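# Straighten a leaning stack of thin magnetic blocks

## Task

Realign the skewed pile of small, flat magnet blocks so that every block rests squarely and evenly over the one below it.

## Robot and tools

Robot: two 6-joint arms, left_arm and right_arm, each with a parallel two-finger gripper. Each base sits on a tilted plate; one metal frame behind holds both plates, and a 'too close' message treats a plate and its half of the frame as part of that arm. Calibrated base positions (m): left_arm (-0.016, +0.217, +0.081), right_arm (+0.012, -0.361, +0.081).

Scene frame: origin at table-top height, midway between the nominal bases; +x points out over the table, +z up, left_arm on the +y side (arm names do not match image sides). Positions are metres, orientations quaternions in w,x,y,z order. end_effector_position is the spot between the finger pads, roughly 1 cm short of the tips; the fingers point along the gripper's +z and close along its y. Reported hand poses may be a few cm off, worse when reaching far.

Row layout (used by execute_actions and move): one flat list of 14 numbers covering both arms, always all 14 even if one arm stays still: left waist, shoulder, elbow, wrist pitch, wrist yaw, wrist roll, left grip, then the same seven for the right arm. Every value lies in [-1, 1]. The six joint values are offsets measured from the arm's 'Joint targets' at the start of the action (not from the previous row), scaled so 1.0 equals 1.202 rad (waist), 1.258 (shoulder), 1.3 (elbow), 2.073 (wrist pitch), 2.022 (wrist yaw and roll). The grip value is absolute, not an offset: +1 fully open, -1 closed. Joint ranges (rad): waist -2.618..3.054, shoulder 0..3.142, elbow 0..3.142, wrist pitch -1.571..1.571, wrist yaw -1.571..1.571, wrist roll -2.094..2.094. Asking for more than 0.059 rad beyond a range gets the call refused; true ends may differ by up to 0.059 rad, and a joint pushed past its real end stops there, possibly reported by a 'joint sent to its limit' line. Zero offsets for an arm re-command its current targets.

execute_actions(actions, cameras): actions holds nothing or exactly one item. Empty list: just observe (pictures included). An action item: {"rows": 1 to 15 rows, "steps": 6 to 15, default 15}; each row lasts one 1/30 s step and the final row is reused if rows run short. A wait item: {"steps": up to 300}, counted from the previous result, your thinking time included. cameras: list of names, ["all"], or [] for none.

move(target, speed, blend, cameras): target is one 14-number row or up to 15 rows; all offsets count from the same Joint targets. Joints travel synchronised, so the hand follows curves; no obstacle or arm-to-arm avoidance. speed: rad/s for the joint with the longest travel, 0.01 to 2, default 0.5, one value or one per target. blend: corner rounding in rad, default 0 (stop at each). Paths take at least 0.5 s; beyond 10 s they stop short. Grip numbers of the first row are applied at the start; those of later rows only after stopping at that row. The result adds a 'move:' line: done, off_target (resting more than 0.035 rad off), moving, held or fault, maybe limits=held, plus each lagging arm's worst joint and its error. done does not prove contact or its absence.

wait(seconds 0 to 10, cameras): lets time pass, sending nothing new.
zoom_image(camera, region [x0, y0, x1, y1] in pixels, top-left origin, at most 504x504): enlarges part of that camera's most recent image.
read_manual(section="licences"): licence texts only.
Call it only once the stack is aligned and will stay so with the robot clear.

Cameras: cam_head_left, cam_head_right (fixed, above and behind), cam_left_wrist, cam_right_wrist, all 672x504; calibration matrices are supplied and may be slightly off. Wrist images can lag during motion.

Result lines: Joint positions (rad, plus gripper opening in m, 0.093 fully open) and Joint velocities (rad/s; 'within noise' when still), one block per arm; Joint targets (base for your next offsets); grip_measured on the grip scale: pads meet near -0.94, add about 0.0208 per mm of object width, may read up to 0.02 high. To grip a rigid flat part, command about 0.24 below its width reading and keep sending that; release with a value well above it. Joint torques (N m, noisy, include gravity; first three wrap at ±28). 'joint command not followed' means the clearance check altered targets.

Each action's result arrives 6 steps before it ends. Per step each joint's target may only lead its measured angle by a fixed amount, and targets moving the hand over 200 mm are scaled back. Between calls, arms keep heading to the last target until they settle.

Avoid: dropping blocks, releasing parts still moving, fast impacts, hard presses (pressing persists until you command the arm back past its current position), arms striking each other, anything leaving the table. Occasional tugs or pushes may disturb objects. Motors heat when holding loads, stretched out or straining; MOTOR HOT appears at 75 °C, and at 90 °C the arm folds and stops for the rest of the scene.

Each tool is called as name([rows], argument=value, ...), one row to a line, values as JSON.

## Session

execute_actions(actions=[], cameras=["all"])

Scene clock: 0.00 s of 6600.00 s.
left_arm: end_effector_position=(+0.1918, -0.1604, +0.2330) grip_measured=+1.000 end_effector_quat_wxyz=(+0.314, +0.032, +0.945, -0.080) | right_arm: end_effector_position=(+0.3369, -0.2861, +0.3272) grip_measured=+1.000 end_effector_quat_wxyz=(+0.393, +0.201, +0.895, +0.068)
Joint positions: left_arm=[-1.308 1.979 1.578 -0.89 -0.636 -1.12 0.093] | right_arm=[0.604 1.215 1.184 -0.817 0.561 0.774 0.093]
Joint velocities: within noise
Joint torques (N m): no reading
Motor temperatures (°C): left_arm=[30 47 45 46 32 29 34] | right_arm=[29 43 43 40 32 33 31]
Heat: left arm: 47 °C; right arm: 43 °C.
Joint targets: left_arm=[-1.309 1.963 1.591 -0.883 -0.639 -1.120] | right_arm=[0.604 1.212 1.193 -0.822 0.563 0.774]

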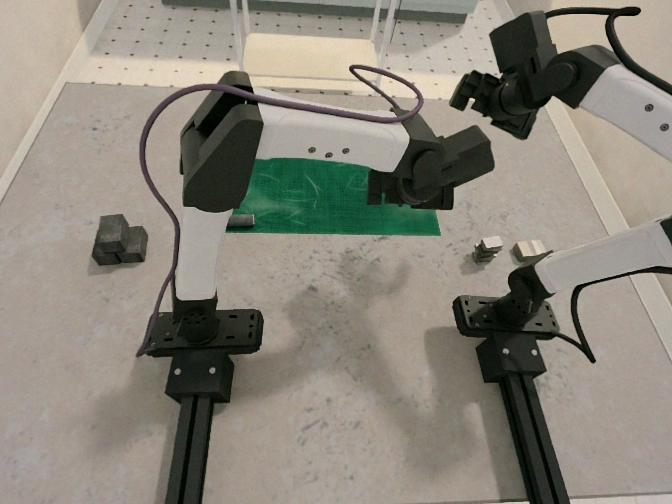

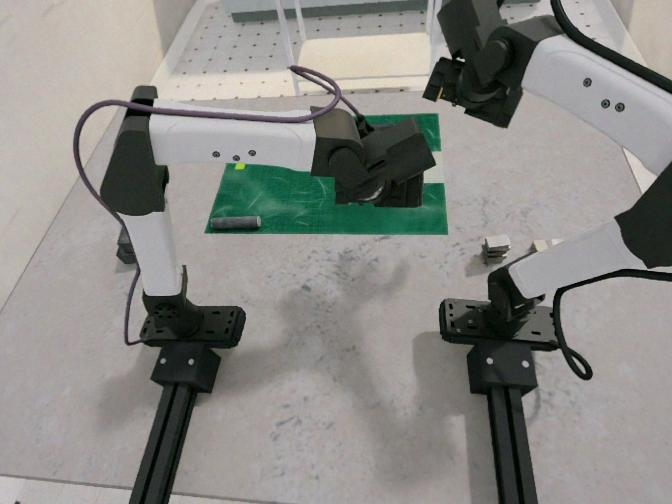

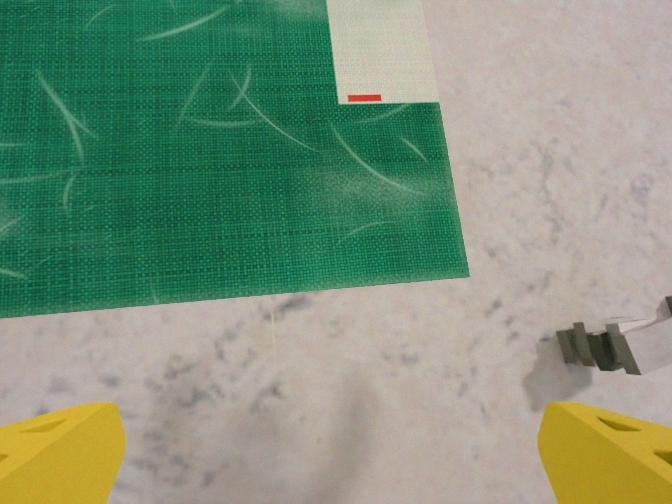

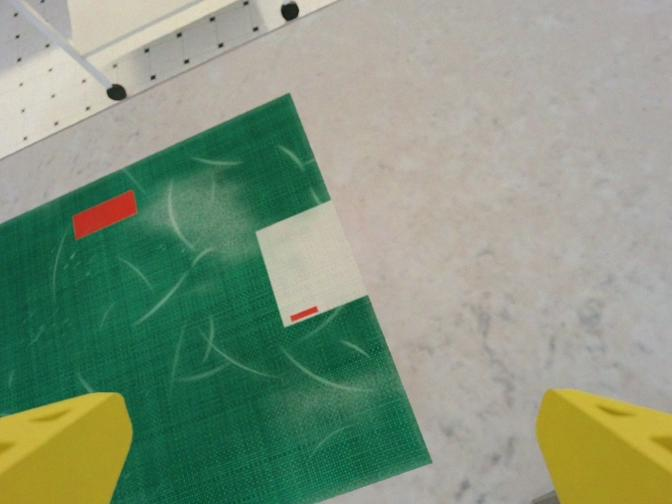

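zoom_image(camera="cam_head_left", region=[450, 210, 570, 300])

zoom_image(camera="cam_head_right", region=[450, 210, 570, 300])

zoom_image(camera="cam_left_wrist", region=[522, 280, 672, 400])

Scaled by 4.200 from the camera's 672x504 image, which has a finer 960x720 frame.

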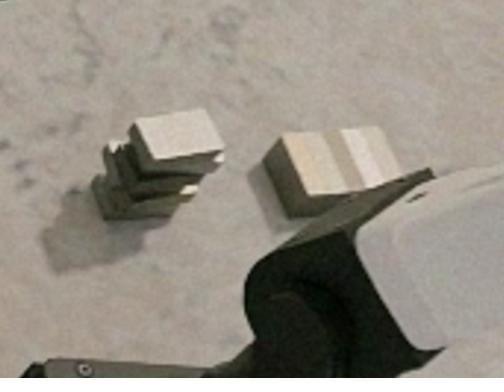

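Scaled by 4.200 from the camera's 672x504 image, which has a finer 960x720 frame.

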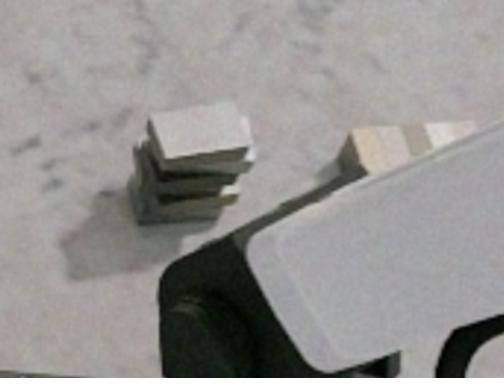

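Scaled by 3.360 from the camera's 672x504 image, which has a finer 960x720 frame.

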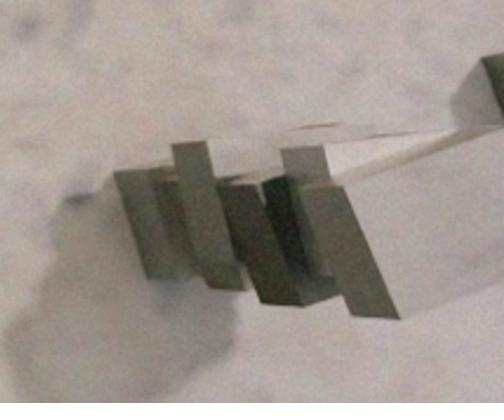

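move(target=[0,0,0,0,0,0,1,-0.529,-0.058,-0.321,-0.160,-0.216,-0.383,1], speed=0.5)

Scene clock: 7.27 s of 6600.00 s.
left_arm: end_effector_position=(+0.1918, -0.1604, +0.2330) grip_measured=+1.000 end_effector_quat_wxyz=(+0.314, +0.032, +0.945, -0.080) | right_arm: end_effector_position=(+0.1982, -0.3980, +0.1503) grip_measured=+1.000 end_effector_quat_wxyz=(+0.015, +0.019, +1.000, -0.005)
Joint positions: left_arm=[-1.308 1.979 1.578 -0.89 -0.636 -1.12 0.093] | right_arm=[-0.024 1.153 0.786 -1.121 0.136 0.008 0.093]
Joint velocities: within noise
Joint torques (N m): left_arm=[-1.02 -10.66 7.9 0.86 -0.38 -0.01] | right_arm=[-0.66 -3.3 4.36 0.14 0.01 -0.1]
Motor temperatures (°C): left_arm=[30 50 46 46 32 29 34] | right_arm=[29 43 43 41 32 32 31]
Heat: left arm: 50 °C; right arm: 43 °C.
Joint targets: left_arm=[-1.309 1.963 1.591 -0.883 -0.639 -1.120] | right_arm=[-0.032 1.139 0.776 -1.154 0.127 -0.001]
Kept back: nothing.
move: done
camera_calibration:
cam_right_wrist: T_world_to_cam=[[-0.0486108, -0.998762, 0.0105908, -0.390394], [-0.917131, 0.0488325, 0.395582, 0.180808], [-0.39561, 0.00951645, -0.918369, 0.299329], [0, 0, 0, 1]] pos_world=[0.265265, -0.401588, 0.207505]

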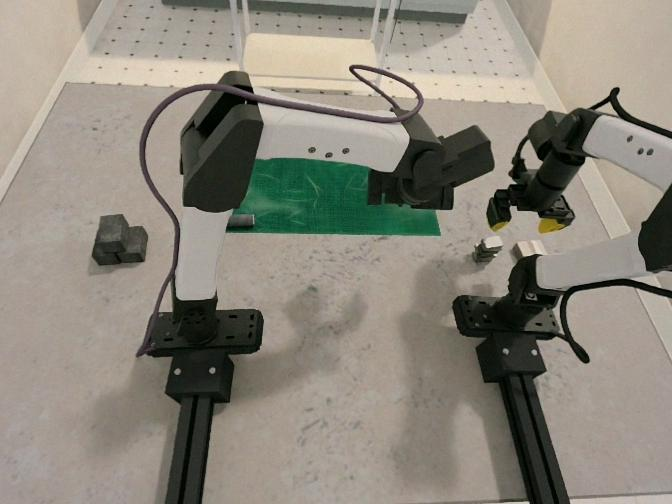

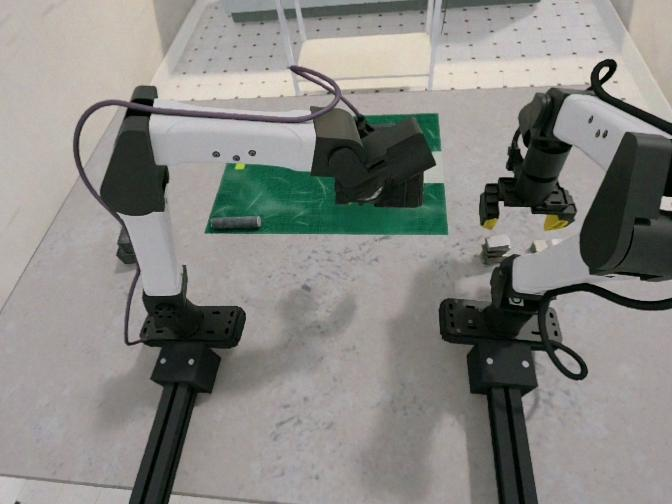

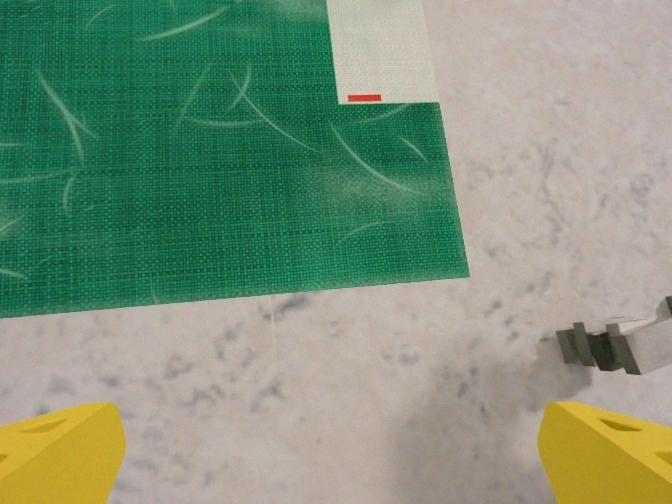

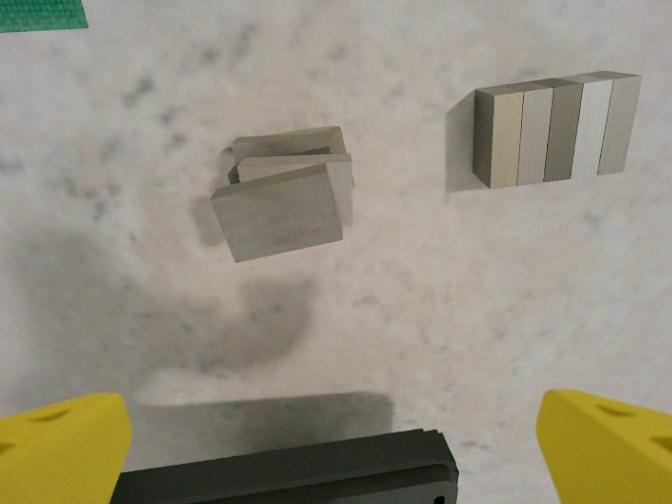

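zoom_image(camera="cam_right_wrist", region=[180, 90, 380, 290])

zoom_image(camera="cam_left_wrist", region=[532, 280, 672, 400])

zoom_image(camera="cam_head_right", region=[460, 215, 580, 275])

zoom_image(camera="cam_right_wrist", region=[430, 50, 670, 220])

Scaled by 2.520 from the camera's 672x504 image, which has a finer 960x720 frame.

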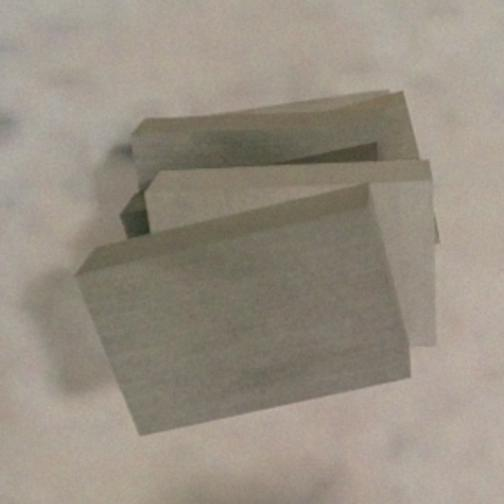

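Scaled by 3.600 from the camera's 672x504 image, which has a finer 960x720 frame.

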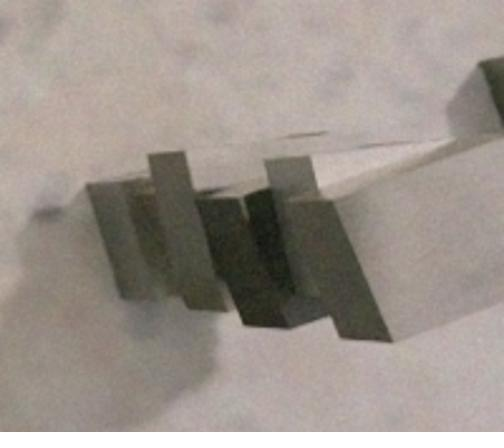

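Scaled by 4.200 from the camera's 672x504 image, which has a finer 960x720 frame.

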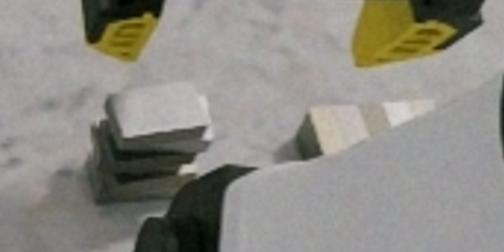

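Scaled by 2.100 from the camera's 672x504 image, which has a finer 960x720 frame.

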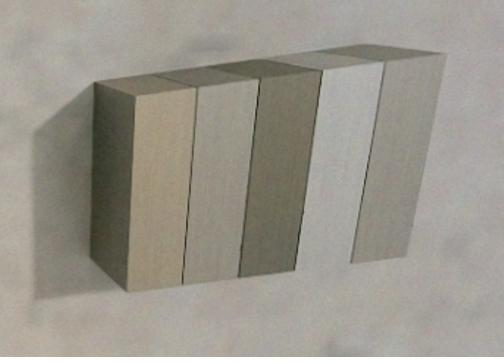

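move(target=[0,0,0,0,0,0,1,0.0832,0.0906,0.0823,-0.0024,0.002,-0.7844,1], speed=0.8)

Scene clock: 15.57 s of 6600.00 s.
left_arm: end_effector_position=(+0.1918, -0.1604, +0.2330) grip_measured=+1.000 end_effector_quat_wxyz=(+0.314, +0.032, +0.945, -0.080) | right_arm: end_effector_position=(+0.2152, -0.3823, +0.1548) grip_measured=+1.000 end_effector_quat_wxyz=(-0.004, +0.729, -0.685, +0.007)
Joint positions: left_arm=[-1.308 1.979 1.578 -0.89 -0.636 -1.12 0.093] | right_arm=[0.059 1.242 0.856 -1.127 0.135 -1.578 0.093]
Joint velocities: within noise
Joint torques (N m): left_arm=[-1.13 -10.7 7.92 0.85 -0.37 -0.03] | right_arm=[1.31 -1.85 7.16 0.03 -0.02 -0.12]
Motor temperatures (°C): left_arm=[30 52 47 46 32 29 33] | right_arm=[29 43 44 40 32 32 31]
Heat: left arm: 52 °C; right arm: 44 °C.
Joint targets: left_arm=[-1.309 1.963 1.591 -0.883 -0.639 -1.120] | right_arm=[0.068 1.253 0.882 -1.159 0.130 -1.586]
Kept back: nothing.
move: done
camera_calibration:
cam_right_wrist: T_world_to_cam=[[0.998518, 0.0514323, 0.017781, -0.1989], [0.0389414, -0.903543, 0.426725, -0.380782], [0.0380133, -0.4254, -0.904207, 0.0482639], [0, 0, 0, 1]] pos_world=[0.211598, -0.313292, 0.209666]

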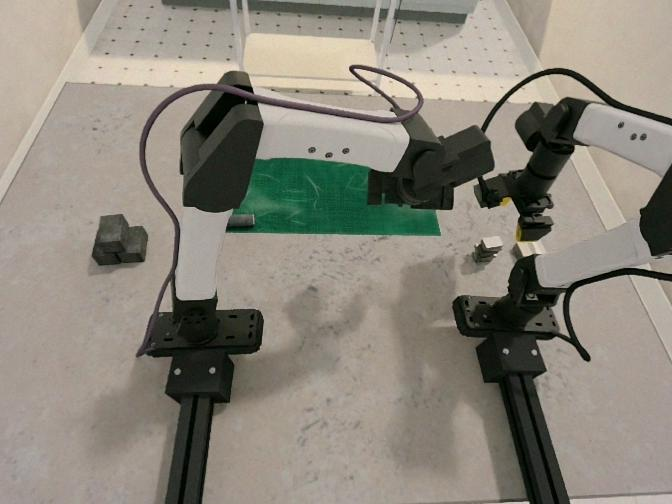

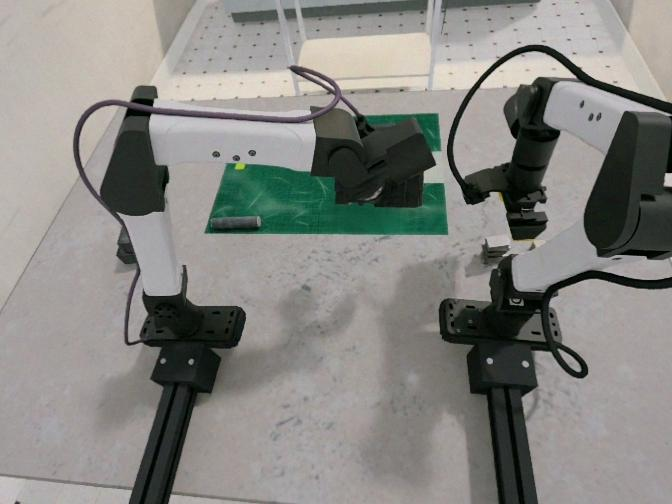

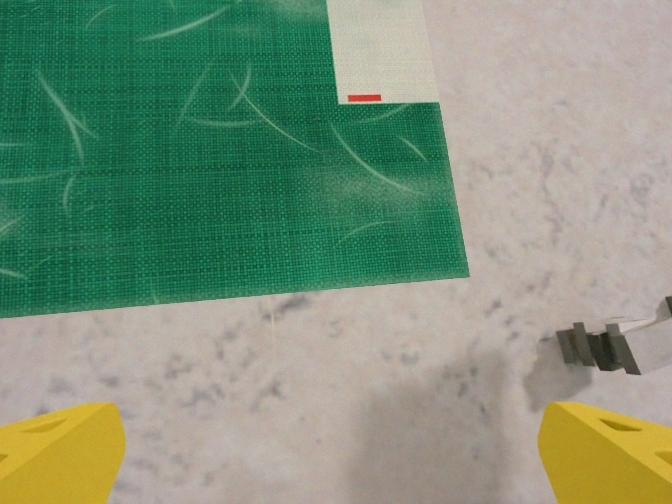

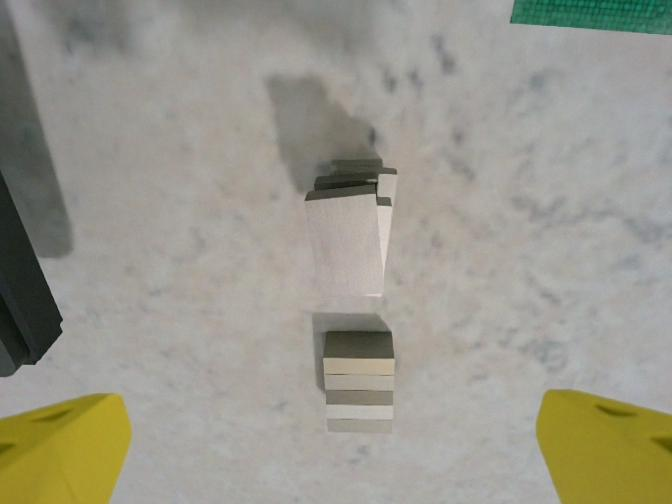

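zoom_image(camera="cam_right_wrist", region=[280, 140, 430, 310])

zoom_image(camera="cam_right_wrist", region=[290, 140, 410, 220])

zoom_image(camera="cam_head_left", region=[465, 225, 525, 275])

zoom_image(camera="cam_head_right", region=[470, 225, 530, 275])

Scaled by 2.965 from the camera's 672x504 image, which has a finer 960x720 frame.

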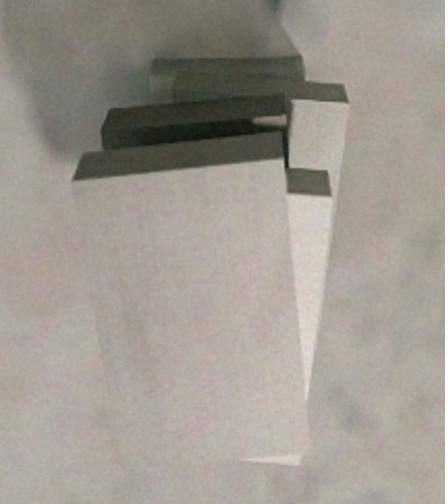

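Scaled by 4.200 from the camera's 672x504 image, which has a finer 960x720 frame.

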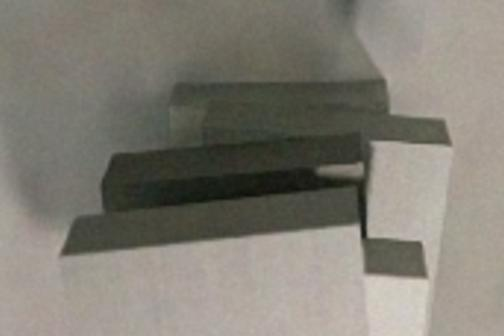

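Scaled by 8.400 from the camera's 672x504 image, which has a finer 960x720 frame.

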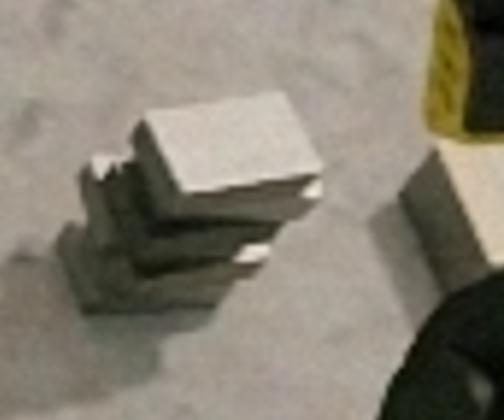

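Scaled by 8.400 from the camera's 672x504 image, which has a finer 960x720 frame.

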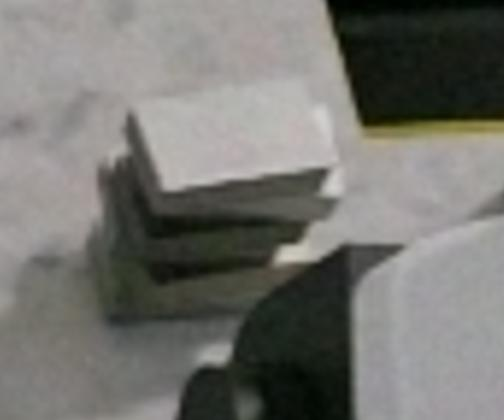

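zoom_image(camera="cam_head_left", region=[460, 90, 600, 260])

zoom_image(camera="cam_head_right", region=[450, 90, 590, 260])

Scaled by 2.965 from the camera's 672x504 image, which has a finer 960x720 frame.

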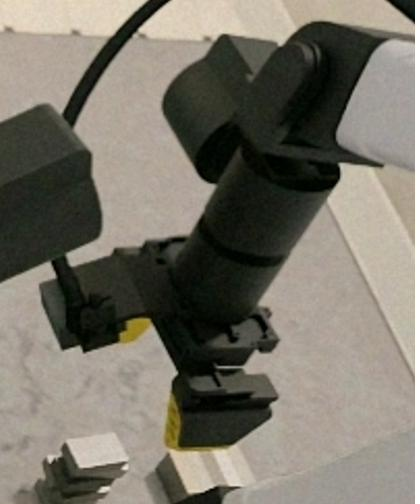

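Scaled by 2.965 from the camera's 672x504 image, which has a finer 960x720 frame.

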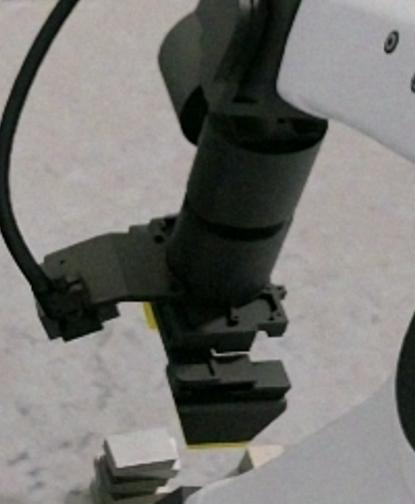

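move(target=[0.25,-0.397,0,0,0,0,1,-0.0251,0.0748,-0.1032,0.1123,0,-0.0183,1], speed=0.5, cameras=["cam_right_wrist", "cam_head_right"])

Scene clock: 43.50 s of 6600.00 s.
left_arm: end_effector_position=(+0.2812, -0.0158, +0.4119) grip_measured=+1.000 end_effector_quat_wxyz=(+0.393, -0.190, +0.868, -0.234) | right_arm: end_effector_position=(+0.2262, -0.3790, +0.1145) grip_measured=+1.000 end_effector_quat_wxyz=(-0.004, +0.737, -0.676, +0.008)
Joint positions: left_arm=[-1.012 1.471 1.578 -0.89 -0.636 -1.12 0.093] | right_arm=[0.046 1.337 0.759 -0.933 0.135 -1.616 0.093]
Joint velocities: within noise
Joint torques (N m): left_arm=[-0.47 -5.39 7.84 1.41 -0.26 -0.01] | right_arm=[-0.29 -2.35 3.97 0.48 -0.02 -0.07]
Motor temperatures (°C): left_arm=[30 57 48 45 32 29 33] | right_arm=[29 42 47 38 31 32 31]
Heat: left arm: 57 °C; right arm: 47 °C.
Joint targets: left_arm=[-1.008 1.463 1.591 -0.883 -0.639 -1.120] | right_arm=[0.037 1.347 0.748 -0.926 0.130 -1.624]
Kept back: nothing.
move: done
camera_calibration:
cam_right_wrist: T_world_to_cam=[[0.996905, 0.0762903, 0.018985, -0.199728], [0.0608684, -0.901835, 0.427772, -0.365528], [0.0497562, -0.425292, -0.903687, 0.0101353], [0, 0, 0, 1]] pos_world=[0.220854, -0.310098, 0.169314]
Images, in order (width x height): cam_head_right 672x504, cam_right_wrist 672x504.

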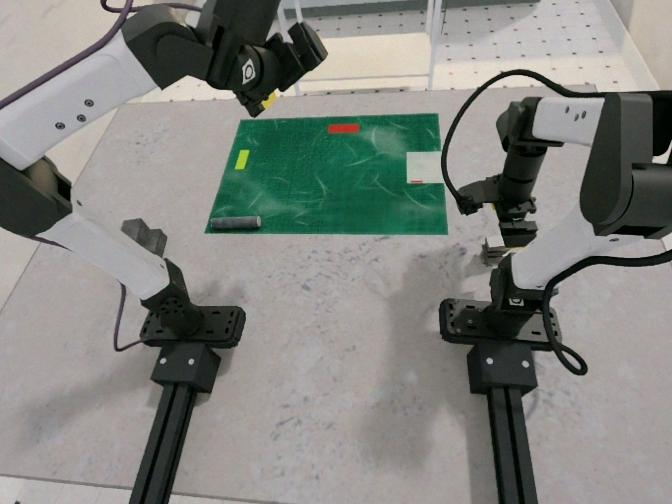

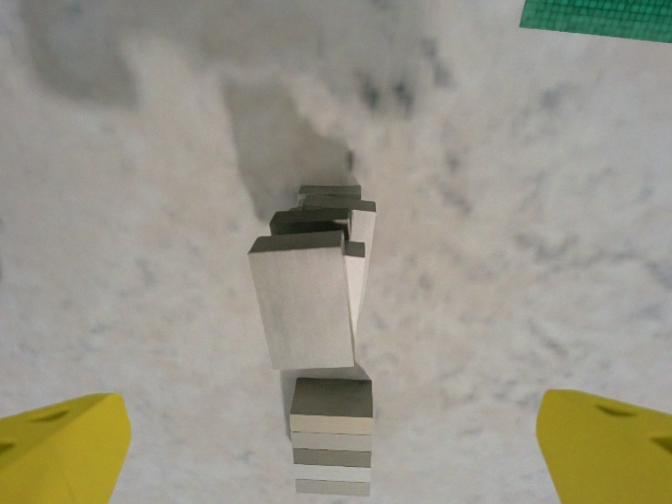

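move(target=[0,0,0,0,0,0,1,-0.0383,0.1423,-0.1369,0.1669,-0.0035,-0.0267,1], speed=0.4, cameras=["cam_right_wrist", "cam_head_right", "cam_head_left"])

Scene clock: 46.07 s of 6600.00 s.
left_arm: end_effector_position=(+0.2812, -0.0158, +0.4119) grip_measured=+1.000 end_effector_quat_wxyz=(+0.393, -0.190, +0.868, -0.234) | right_arm: end_effector_position=(+0.2211, -0.3791, +0.0424) grip_measured=+1.000 end_effector_quat_wxyz=(+0.002, +0.741, -0.672, +0.001)
Joint positions: left_arm=[-1.012 1.471 1.578 -0.89 -0.636 -1.12 0.093] | right_arm=[0.001 1.516 0.58 -0.587 0.132 -1.669 0.093]
Joint velocities: within noise
Joint torques (N m): left_arm=[-0.44 -5.48 7.91 1.38 -0.24 0] | right_arm=[-0.21 -2.93 3.15 0.41 -0.08 -0.11]
Motor temperatures (°C): left_arm=[30 57 49 46 32 29 33] | right_arm=[29 42 47 38 31 32 31]
Heat: left arm: 57 °C; right arm: 47 °C.
Joint targets: left_arm=[-1.008 1.463 1.591 -0.883 -0.639 -1.120] | right_arm=[-0.008 1.526 0.570 -0.580 0.124 -1.677]
Kept back: nothing.
move: done
camera_calibration:
cam_right_wrist: T_world_to_cam=[[0.996266, 0.0863404, 0.000423803, -0.188479], [0.0779039, -0.901013, 0.426739, -0.337833], [0.0372267, -0.425113, -0.904375, -0.051906], [0, 0, 0, 1]] pos_world=[0.216026, -0.310184, 0.097304]
Images, in order (width x height): cam_head_left 672x504, cam_head_right 672x504, cam_right_wrist 672x504.

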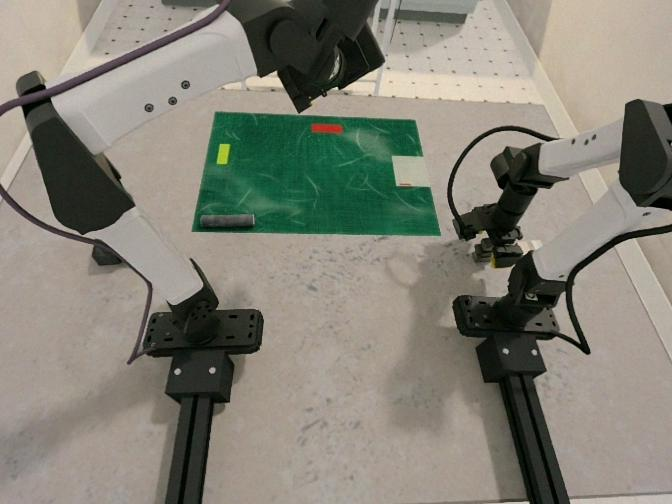

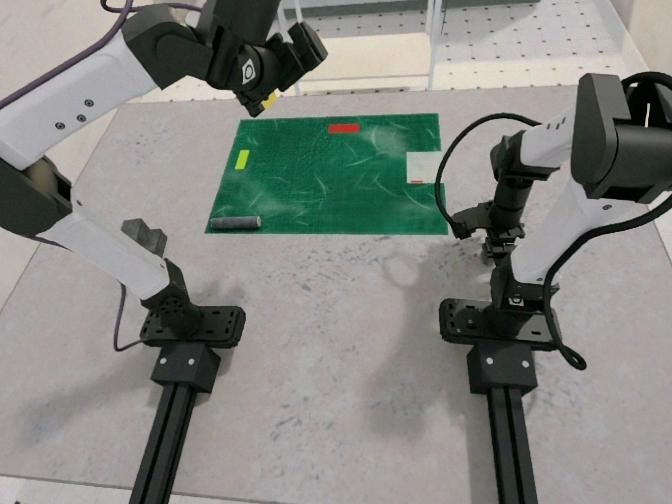

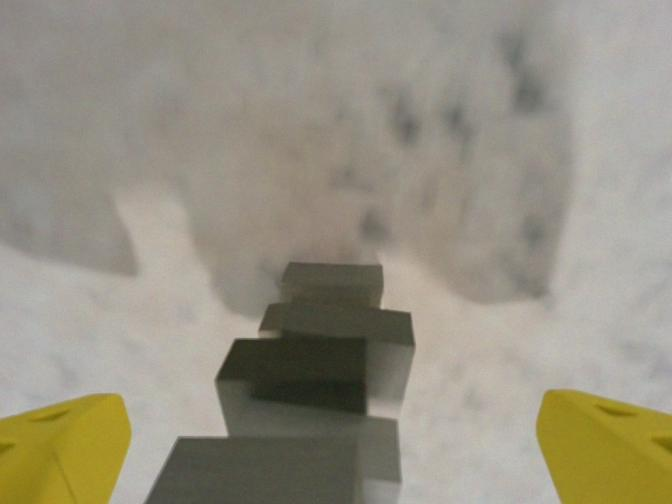

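zoom_image(camera="cam_head_left", region=[450, 190, 550, 280])

zoom_image(camera="cam_head_right", region=[450, 190, 550, 280])

zoom_image(camera="cam_right_wrist", region=[130, 240, 450, 504])

Scaled by 5.040 from the camera's 672x504 image, which has a finer 960x720 frame.

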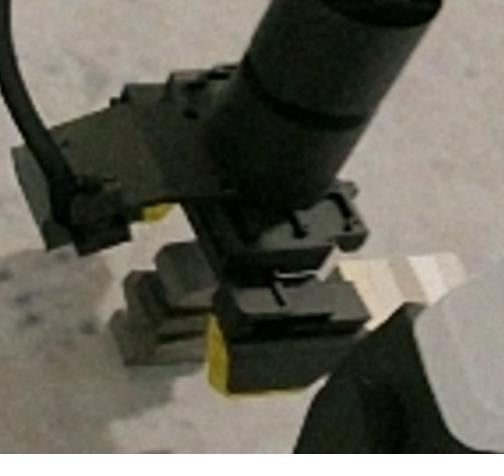

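Scaled by 5.040 from the camera's 672x504 image, which has a finer 960x720 frame.

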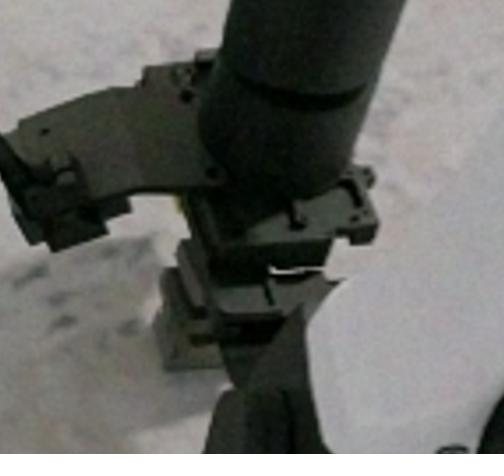

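Scaled by 1.575 from the camera's 672x504 image, which has a finer 960x720 frame.

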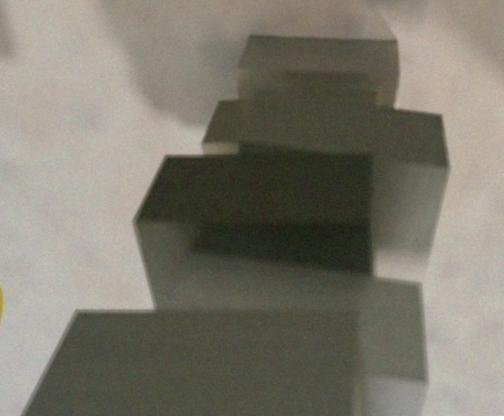

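move(target=[0,0,0,0,0,0,1,-0.005,0.0282,-0.0141,0.0263,0,-0.003,0.6], speed=0.15, cameras=["cam_head_left", "cam_head_right", "cam_right_wrist"])

Scene clock: 47.90 s of 6600.00 s.
left_arm: end_effector_position=(+0.2812, -0.0158, +0.4119) grip_measured=+1.000 end_effector_quat_wxyz=(+0.393, -0.190, +0.868, -0.234) | right_arm: end_effector_position=(+0.2217, -0.3791, +0.0329) grip_measured=+0.602 end_effector_quat_wxyz=(+0.001, +0.741, -0.672, +0.002)
Joint positions: left_arm=[-1.012 1.471 1.578 -0.89 -0.636 -1.12 0.093] | right_arm=[-0.006 1.55 0.563 -0.532 0.132 -1.676 0.074]
Joint velocities: within noise
Joint torques (N m): left_arm=[-0.38 -5.34 7.84 1.41 -0.26 -0.02] | right_arm=[-0.27 -2.89 2.81 0.47 0.01 -0.13]
Motor temperatures (°C): left_arm=[30 57 49 46 32 29 33] | right_arm=[29 42 47 38 31 32 31]
Heat: left arm: 57 °C; right arm: 47 °C.
Joint targets: left_arm=[-1.008 1.463 1.591 -0.883 -0.639 -1.120] | right_arm=[-0.015 1.562 0.552 -0.525 0.124 -1.684]
Kept back: nothing.
move: done
camera_calibration:
cam_right_wrist: T_world_to_cam=[[0.996291, 0.0860098, 0.00264585, -0.18928], [0.0766556, -0.901068, 0.42685, -0.333589], [0.0390974, -0.425064, -0.904318, -0.0609269], [0, 0, 0, 1]] pos_world=[0.216532, -0.310204, 0.0877962]
Images, in order (width x height): cam_head_left 672x504, cam_head_right 672x504, cam_right_wrist 672x504.

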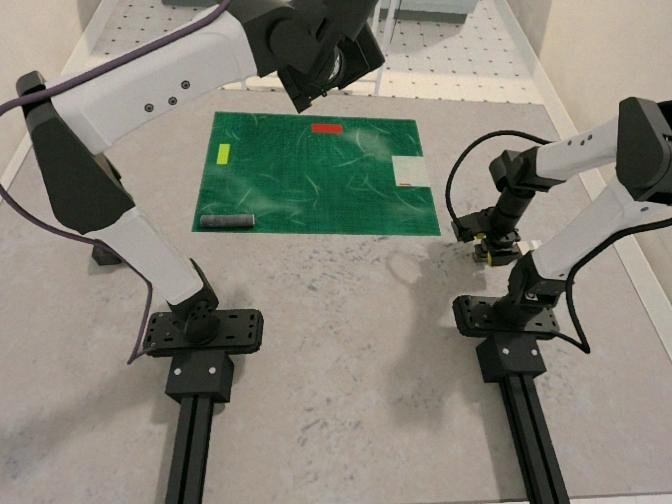

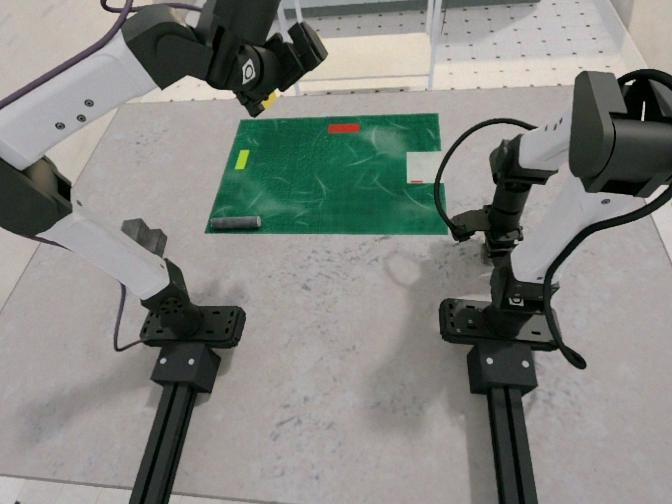

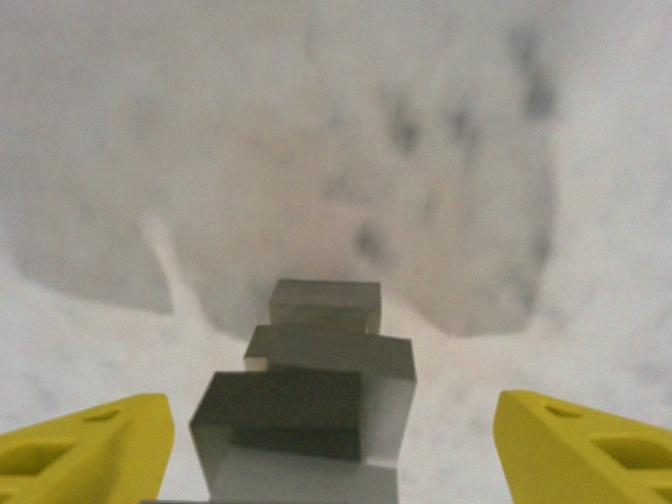

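execute_actions([
  {"rows": [[0,0,0,0,0,0,1,0,0,0,0,0,0,0.55],[0,0,0,0,0,0,1,0,0,0,0,0,0,0.5],[0,0,0,0,0,0,1,0,0,0,0,0,0,0.45],[0,0,0,0,0,0,1,0,0,0,0,0,0,0.4],[0,0,0,0,0,0,1,0,0,0,0,0,0,0.35],[0,0,0,0,0,0,1,0,0,0,0,0,0,0.3],[0,0,0,0,0,0,1,0,0,0,0,0,0,0.25],[0,0,0,0,0,0,1,0,0,0,0,0,0,0.21],[0,0,0,0,0,0,1,0,0,0,0,0,0,0.18],[0,0,0,0,0,0,1,0,0,0,0,0,0,0.15],[0,0,0,0,0,0,1,0,0,0,0,0,0,0.13],[0,0,0,0,0,0,1,0,0,0,0,0,0,0.11],[0,0,0,0,0,0,1,0,0,0,0,0,0,0.09],[0,0,0,0,0,0,1,0,0,0,0,0,0,0.07],[0,0,0,0,0,0,1,0,0,0,0,0,0,0.06]], "steps": 15},
])

execute_actions([
  {"rows": [[0,0,0,0,0,0,1,0,0,0,0,0,0,0.05],[0,0,0,0,0,0,1,0,0,0,0,0,0,0.04],[0,0,0,0,0,0,1,0,0,0,0,0,0,0.03],[0,0,0,0,0,0,1,0,0,0,0,0,0,0.02],[0,0,0,0,0,0,1,0,0,0,0,0,0,0.01],[0,0,0,0,0,0,1,0,0,0,0,0,0,0.0],[0,0,0,0,0,0,1,0,0,0,0,0,0,-0.01],[0,0,0,0,0,0,1,0,0,0,0,0,0,-0.02],[0,0,0,0,0,0,1,0,0,0,0,0,0,-0.03],[0,0,0,0,0,0,1,0,0,0,0,0,0,-0.04],[0,0,0,0,0,0,1,0,0,0,0,0,0,-0.05],[0,0,0,0,0,0,1,0,0,0,0,0,0,-0.06],[0,0,0,0,0,0,1,0,0,0,0,0,0,-0.07],[0,0,0,0,0,0,1,0,0,0,0,0,0,-0.08],[0,0,0,0,0,0,1,0,0,0,0,0,0,-0.09]], "steps": 15},
])

execute_actions([
  {"rows": [[0,0,0,0,0,0,1,0,0,0,0,0,0,-0.1],[0,0,0,0,0,0,1,0,0,0,0,0,0,-0.11],[0,0,0,0,0,0,1,0,0,0,0,0,0,-0.12],[0,0,0,0,0,0,1,0,0,0,0,0,0,-0.13],[0,0,0,0,0,0,1,0,0,0,0,0,0,-0.14],[0,0,0,0,0,0,1,0,0,0,0,0,0,-0.15],[0,0,0,0,0,0,1,0,0,0,0,0,0,-0.16],[0,0,0,0,0,0,1,0,0,0,0,0,0,-0.17],[0,0,0,0,0,0,1,0,0,0,0,0,0,-0.18],[0,0,0,0,0,0,1,0,0,0,0,0,0,-0.19],[0,0,0,0,0,0,1,0,0,0,0,0,0,-0.2],[0,0,0,0,0,0,1,0,0,0,0,0,0,-0.21],[0,0,0,0,0,0,1,0,0,0,0,0,0,-0.22],[0,0,0,0,0,0,1,0,0,0,0,0,0,-0.23],[0,0,0,0,0,0,1,0,0,0,0,0,0,-0.24]], "steps": 15},
], cameras=["cam_right_wrist"])

Scene clock: 49.83 s of 6600.00 s.
left_arm: end_effector_position=(+0.2812, -0.0158, +0.4119) grip_measured=+1.000 end_effector_quat_wxyz=(+0.393, -0.190, +0.868, -0.234) | right_arm: end_effector_position=(+0.2219, -0.3790, +0.0329) grip_measured=+0.200 end_effector_quat_wxyz=(+0.001, +0.741, -0.672, +0.002)
Joint positions: left_arm=[-1.012 1.471 1.578 -0.89 -0.636 -1.12 0.093] | right_arm=[-0.006 1.55 0.563 -0.531 0.131 -1.676 0.055]
Joint velocities: left_arm=[within noise] | right_arm=[0.012 -0.007 -0.007 0.007 0.037 -0.037 -0.042]
Joint torques (N m): left_arm=[-0.32 -5.42 7.94 1.41 -0.23 0.01] | right_arm=[-0.23 -3.06 2.71 0.4 -0.04 -0.12]
Motor temperatures (°C): left_arm=[30 56 49 46 32 29 33] | right_arm=[29 42 46 38 31 32 31]
Heat: left arm: 56 °C; right arm: 46 °C.
Joint targets: left_arm=[-1.008 1.463 1.591 -0.883 -0.639 -1.120] | right_arm=[-0.015 1.562 0.552 -0.525 0.123 -1.684]
Steps of this call (1-49: nothing new was sent; 50-58: this action's first 9). Readings (joint positions of left_arm | right_arm):
50: [-1.012 1.471 1.578 -0.890 -0.636 -1.120] | [-0.006 1.550 0.563 -0.531 0.132 -1.676]
51: [-1.012 1.471 1.578 -0.890 -0.636 -1.120] | [-0.006 1.550 0.563 -0.531 0.132 -1.676]
53: [-1.012 1.471 1.578 -0.890 -0.636 -1.120] | [-0.006 1.550 0.563 -0.531 0.131 -1.676]
57: [-1.012 1.471 1.578 -0.890 -0.636 -1.120] | [-0.006 1.550 0.563 -0.531 0.131 -1.676]
58: the state above

Scene clock: 50.33 s of 6600.00 s.
left_arm: end_effector_position=(+0.2812, -0.0158, +0.4119) grip_measured=+1.000 end_effector_quat_wxyz=(+0.393, -0.190, +0.868, -0.234) | right_arm: end_effector_position=(+0.2219, -0.3790, +0.0329) grip_measured=-0.023 end_effector_quat_wxyz=(+0.001, +0.741, -0.672, +0.002)
Joint positions: left_arm=[-1.012 1.471 1.578 -0.89 -0.636 -1.12 0.093] | right_arm=[-0.006 1.55 0.563 -0.531 0.131 -1.676 0.044]
Joint velocities: left_arm=[within noise] | right_arm=[-0.012 0.002 0.007 -0.051 0.007 -0.022 -0.012]
Joint torques (N m): left_arm=[-0.34 -5.49 7.9 1.38 -0.26 0] | right_arm=[-0.16 -2.92 2.67 0.5 -0.05 -0.08]
Motor temperatures (°C): left_arm=[30 56 49 46 32 29 33] | right_arm=[29 42 46 38 31 32 31]
Heat: left arm: 56 °C; right arm: 46 °C.
Joint targets: left_arm=[-1.008 1.463 1.591 -0.883 -0.639 -1.120] | right_arm=[-0.015 1.562 0.552 -0.525 0.124 -1.683]
Steps of this call (1-6: your previous action's last 6; 7-15: this action's first 9). Readings (joint positions of left_arm | right_arm):
7: [-1.012 1.471 1.578 -0.890 -0.636 -1.120] | [-0.006 1.550 0.563 -0.531 0.131 -1.676]
8: [-1.012 1.471 1.578 -0.890 -0.636 -1.120] | [-0.006 1.550 0.563 -0.531 0.131 -1.676]
10: [-1.012 1.471 1.578 -0.890 -0.636 -1.120] | [-0.006 1.550 0.563 -0.531 0.131 -1.676]
14: [-1.012 1.471 1.578 -0.890 -0.636 -1.120] | [-0.006 1.550 0.563 -0.531 0.131 -1.676]
15: the state above

Scene clock: 50.83 s of 6600.00 s.
left_arm: end_effector_position=(+0.2812, -0.0158, +0.4119) grip_measured=+1.000 end_effector_quat_wxyz=(+0.393, -0.190, +0.868, -0.234) | right_arm: end_effector_position=(+0.2219, -0.3788, +0.0329) grip_measured=-0.172 end_effector_quat_wxyz=(+0.000, +0.741, -0.672, +0.001)
Joint positions: left_arm=[-1.012 1.471 1.578 -0.89 -0.636 -1.12 0.093] | right_arm=[-0.006 1.55 0.563 -0.531 0.13 -1.676 0.037]
Joint velocities: left_arm=[within noise] | right_arm=[0.012 -0.002 -0.002 0.037 0.007 -0.022 -0.014]
Joint torques (N m): left_arm=[-0.36 -5.45 7.91 1.4 -0.25 0.01] | right_arm=[-0.23 -2.8 2.7 0.42 -0.06 -0.06]
Motor temperatures (°C): left_arm=[30 56 49 46 32 29 33] | right_arm=[29 42 46 38 31 32 31]
Heat: left arm: 56 °C; right arm: 46 °C.
Joint targets: left_arm=[-1.008 1.463 1.591 -0.883 -0.639 -1.120] | right_arm=[-0.015 1.562 0.552 -0.525 0.124 -1.684]
Steps of this call (1-6: your previous action's last 6; 7-15: this action's first 9). Readings (joint positions of left_arm | right_arm):
7: [-1.012 1.471 1.578 -0.890 -0.636 -1.120] | [-0.006 1.550 0.563 -0.531 0.130 -1.676]
8: [-1.012 1.471 1.578 -0.890 -0.636 -1.120] | [-0.006 1.550 0.563 -0.531 0.130 -1.676]
10: [-1.012 1.471 1.578 -0.890 -0.636 -1.120] | [-0.006 1.550 0.563 -0.531 0.130 -1.676]
14: [-1.012 1.471 1.578 -0.890 -0.636 -1.120] | [-0.006 1.550 0.563 -0.531 0.130 -1.676]
15: the state above
camera_calibration:
cam_right_wrist: T_world_to_cam=[[0.996231, 0.0866702, 0.00354019, -0.189253], [0.0769309, -0.901664, 0.42554, -0.333617], [0.0400737, -0.423664, -0.904933, -0.0604919], [0, 0, 0, 1]] pos_world=[0.21663, -0.310036, 0.0878962]
Images, in order (width x height): cam_right_wrist 672x504.

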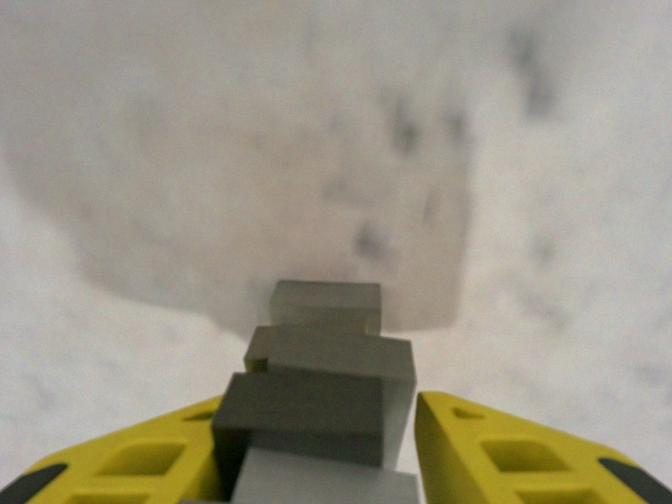

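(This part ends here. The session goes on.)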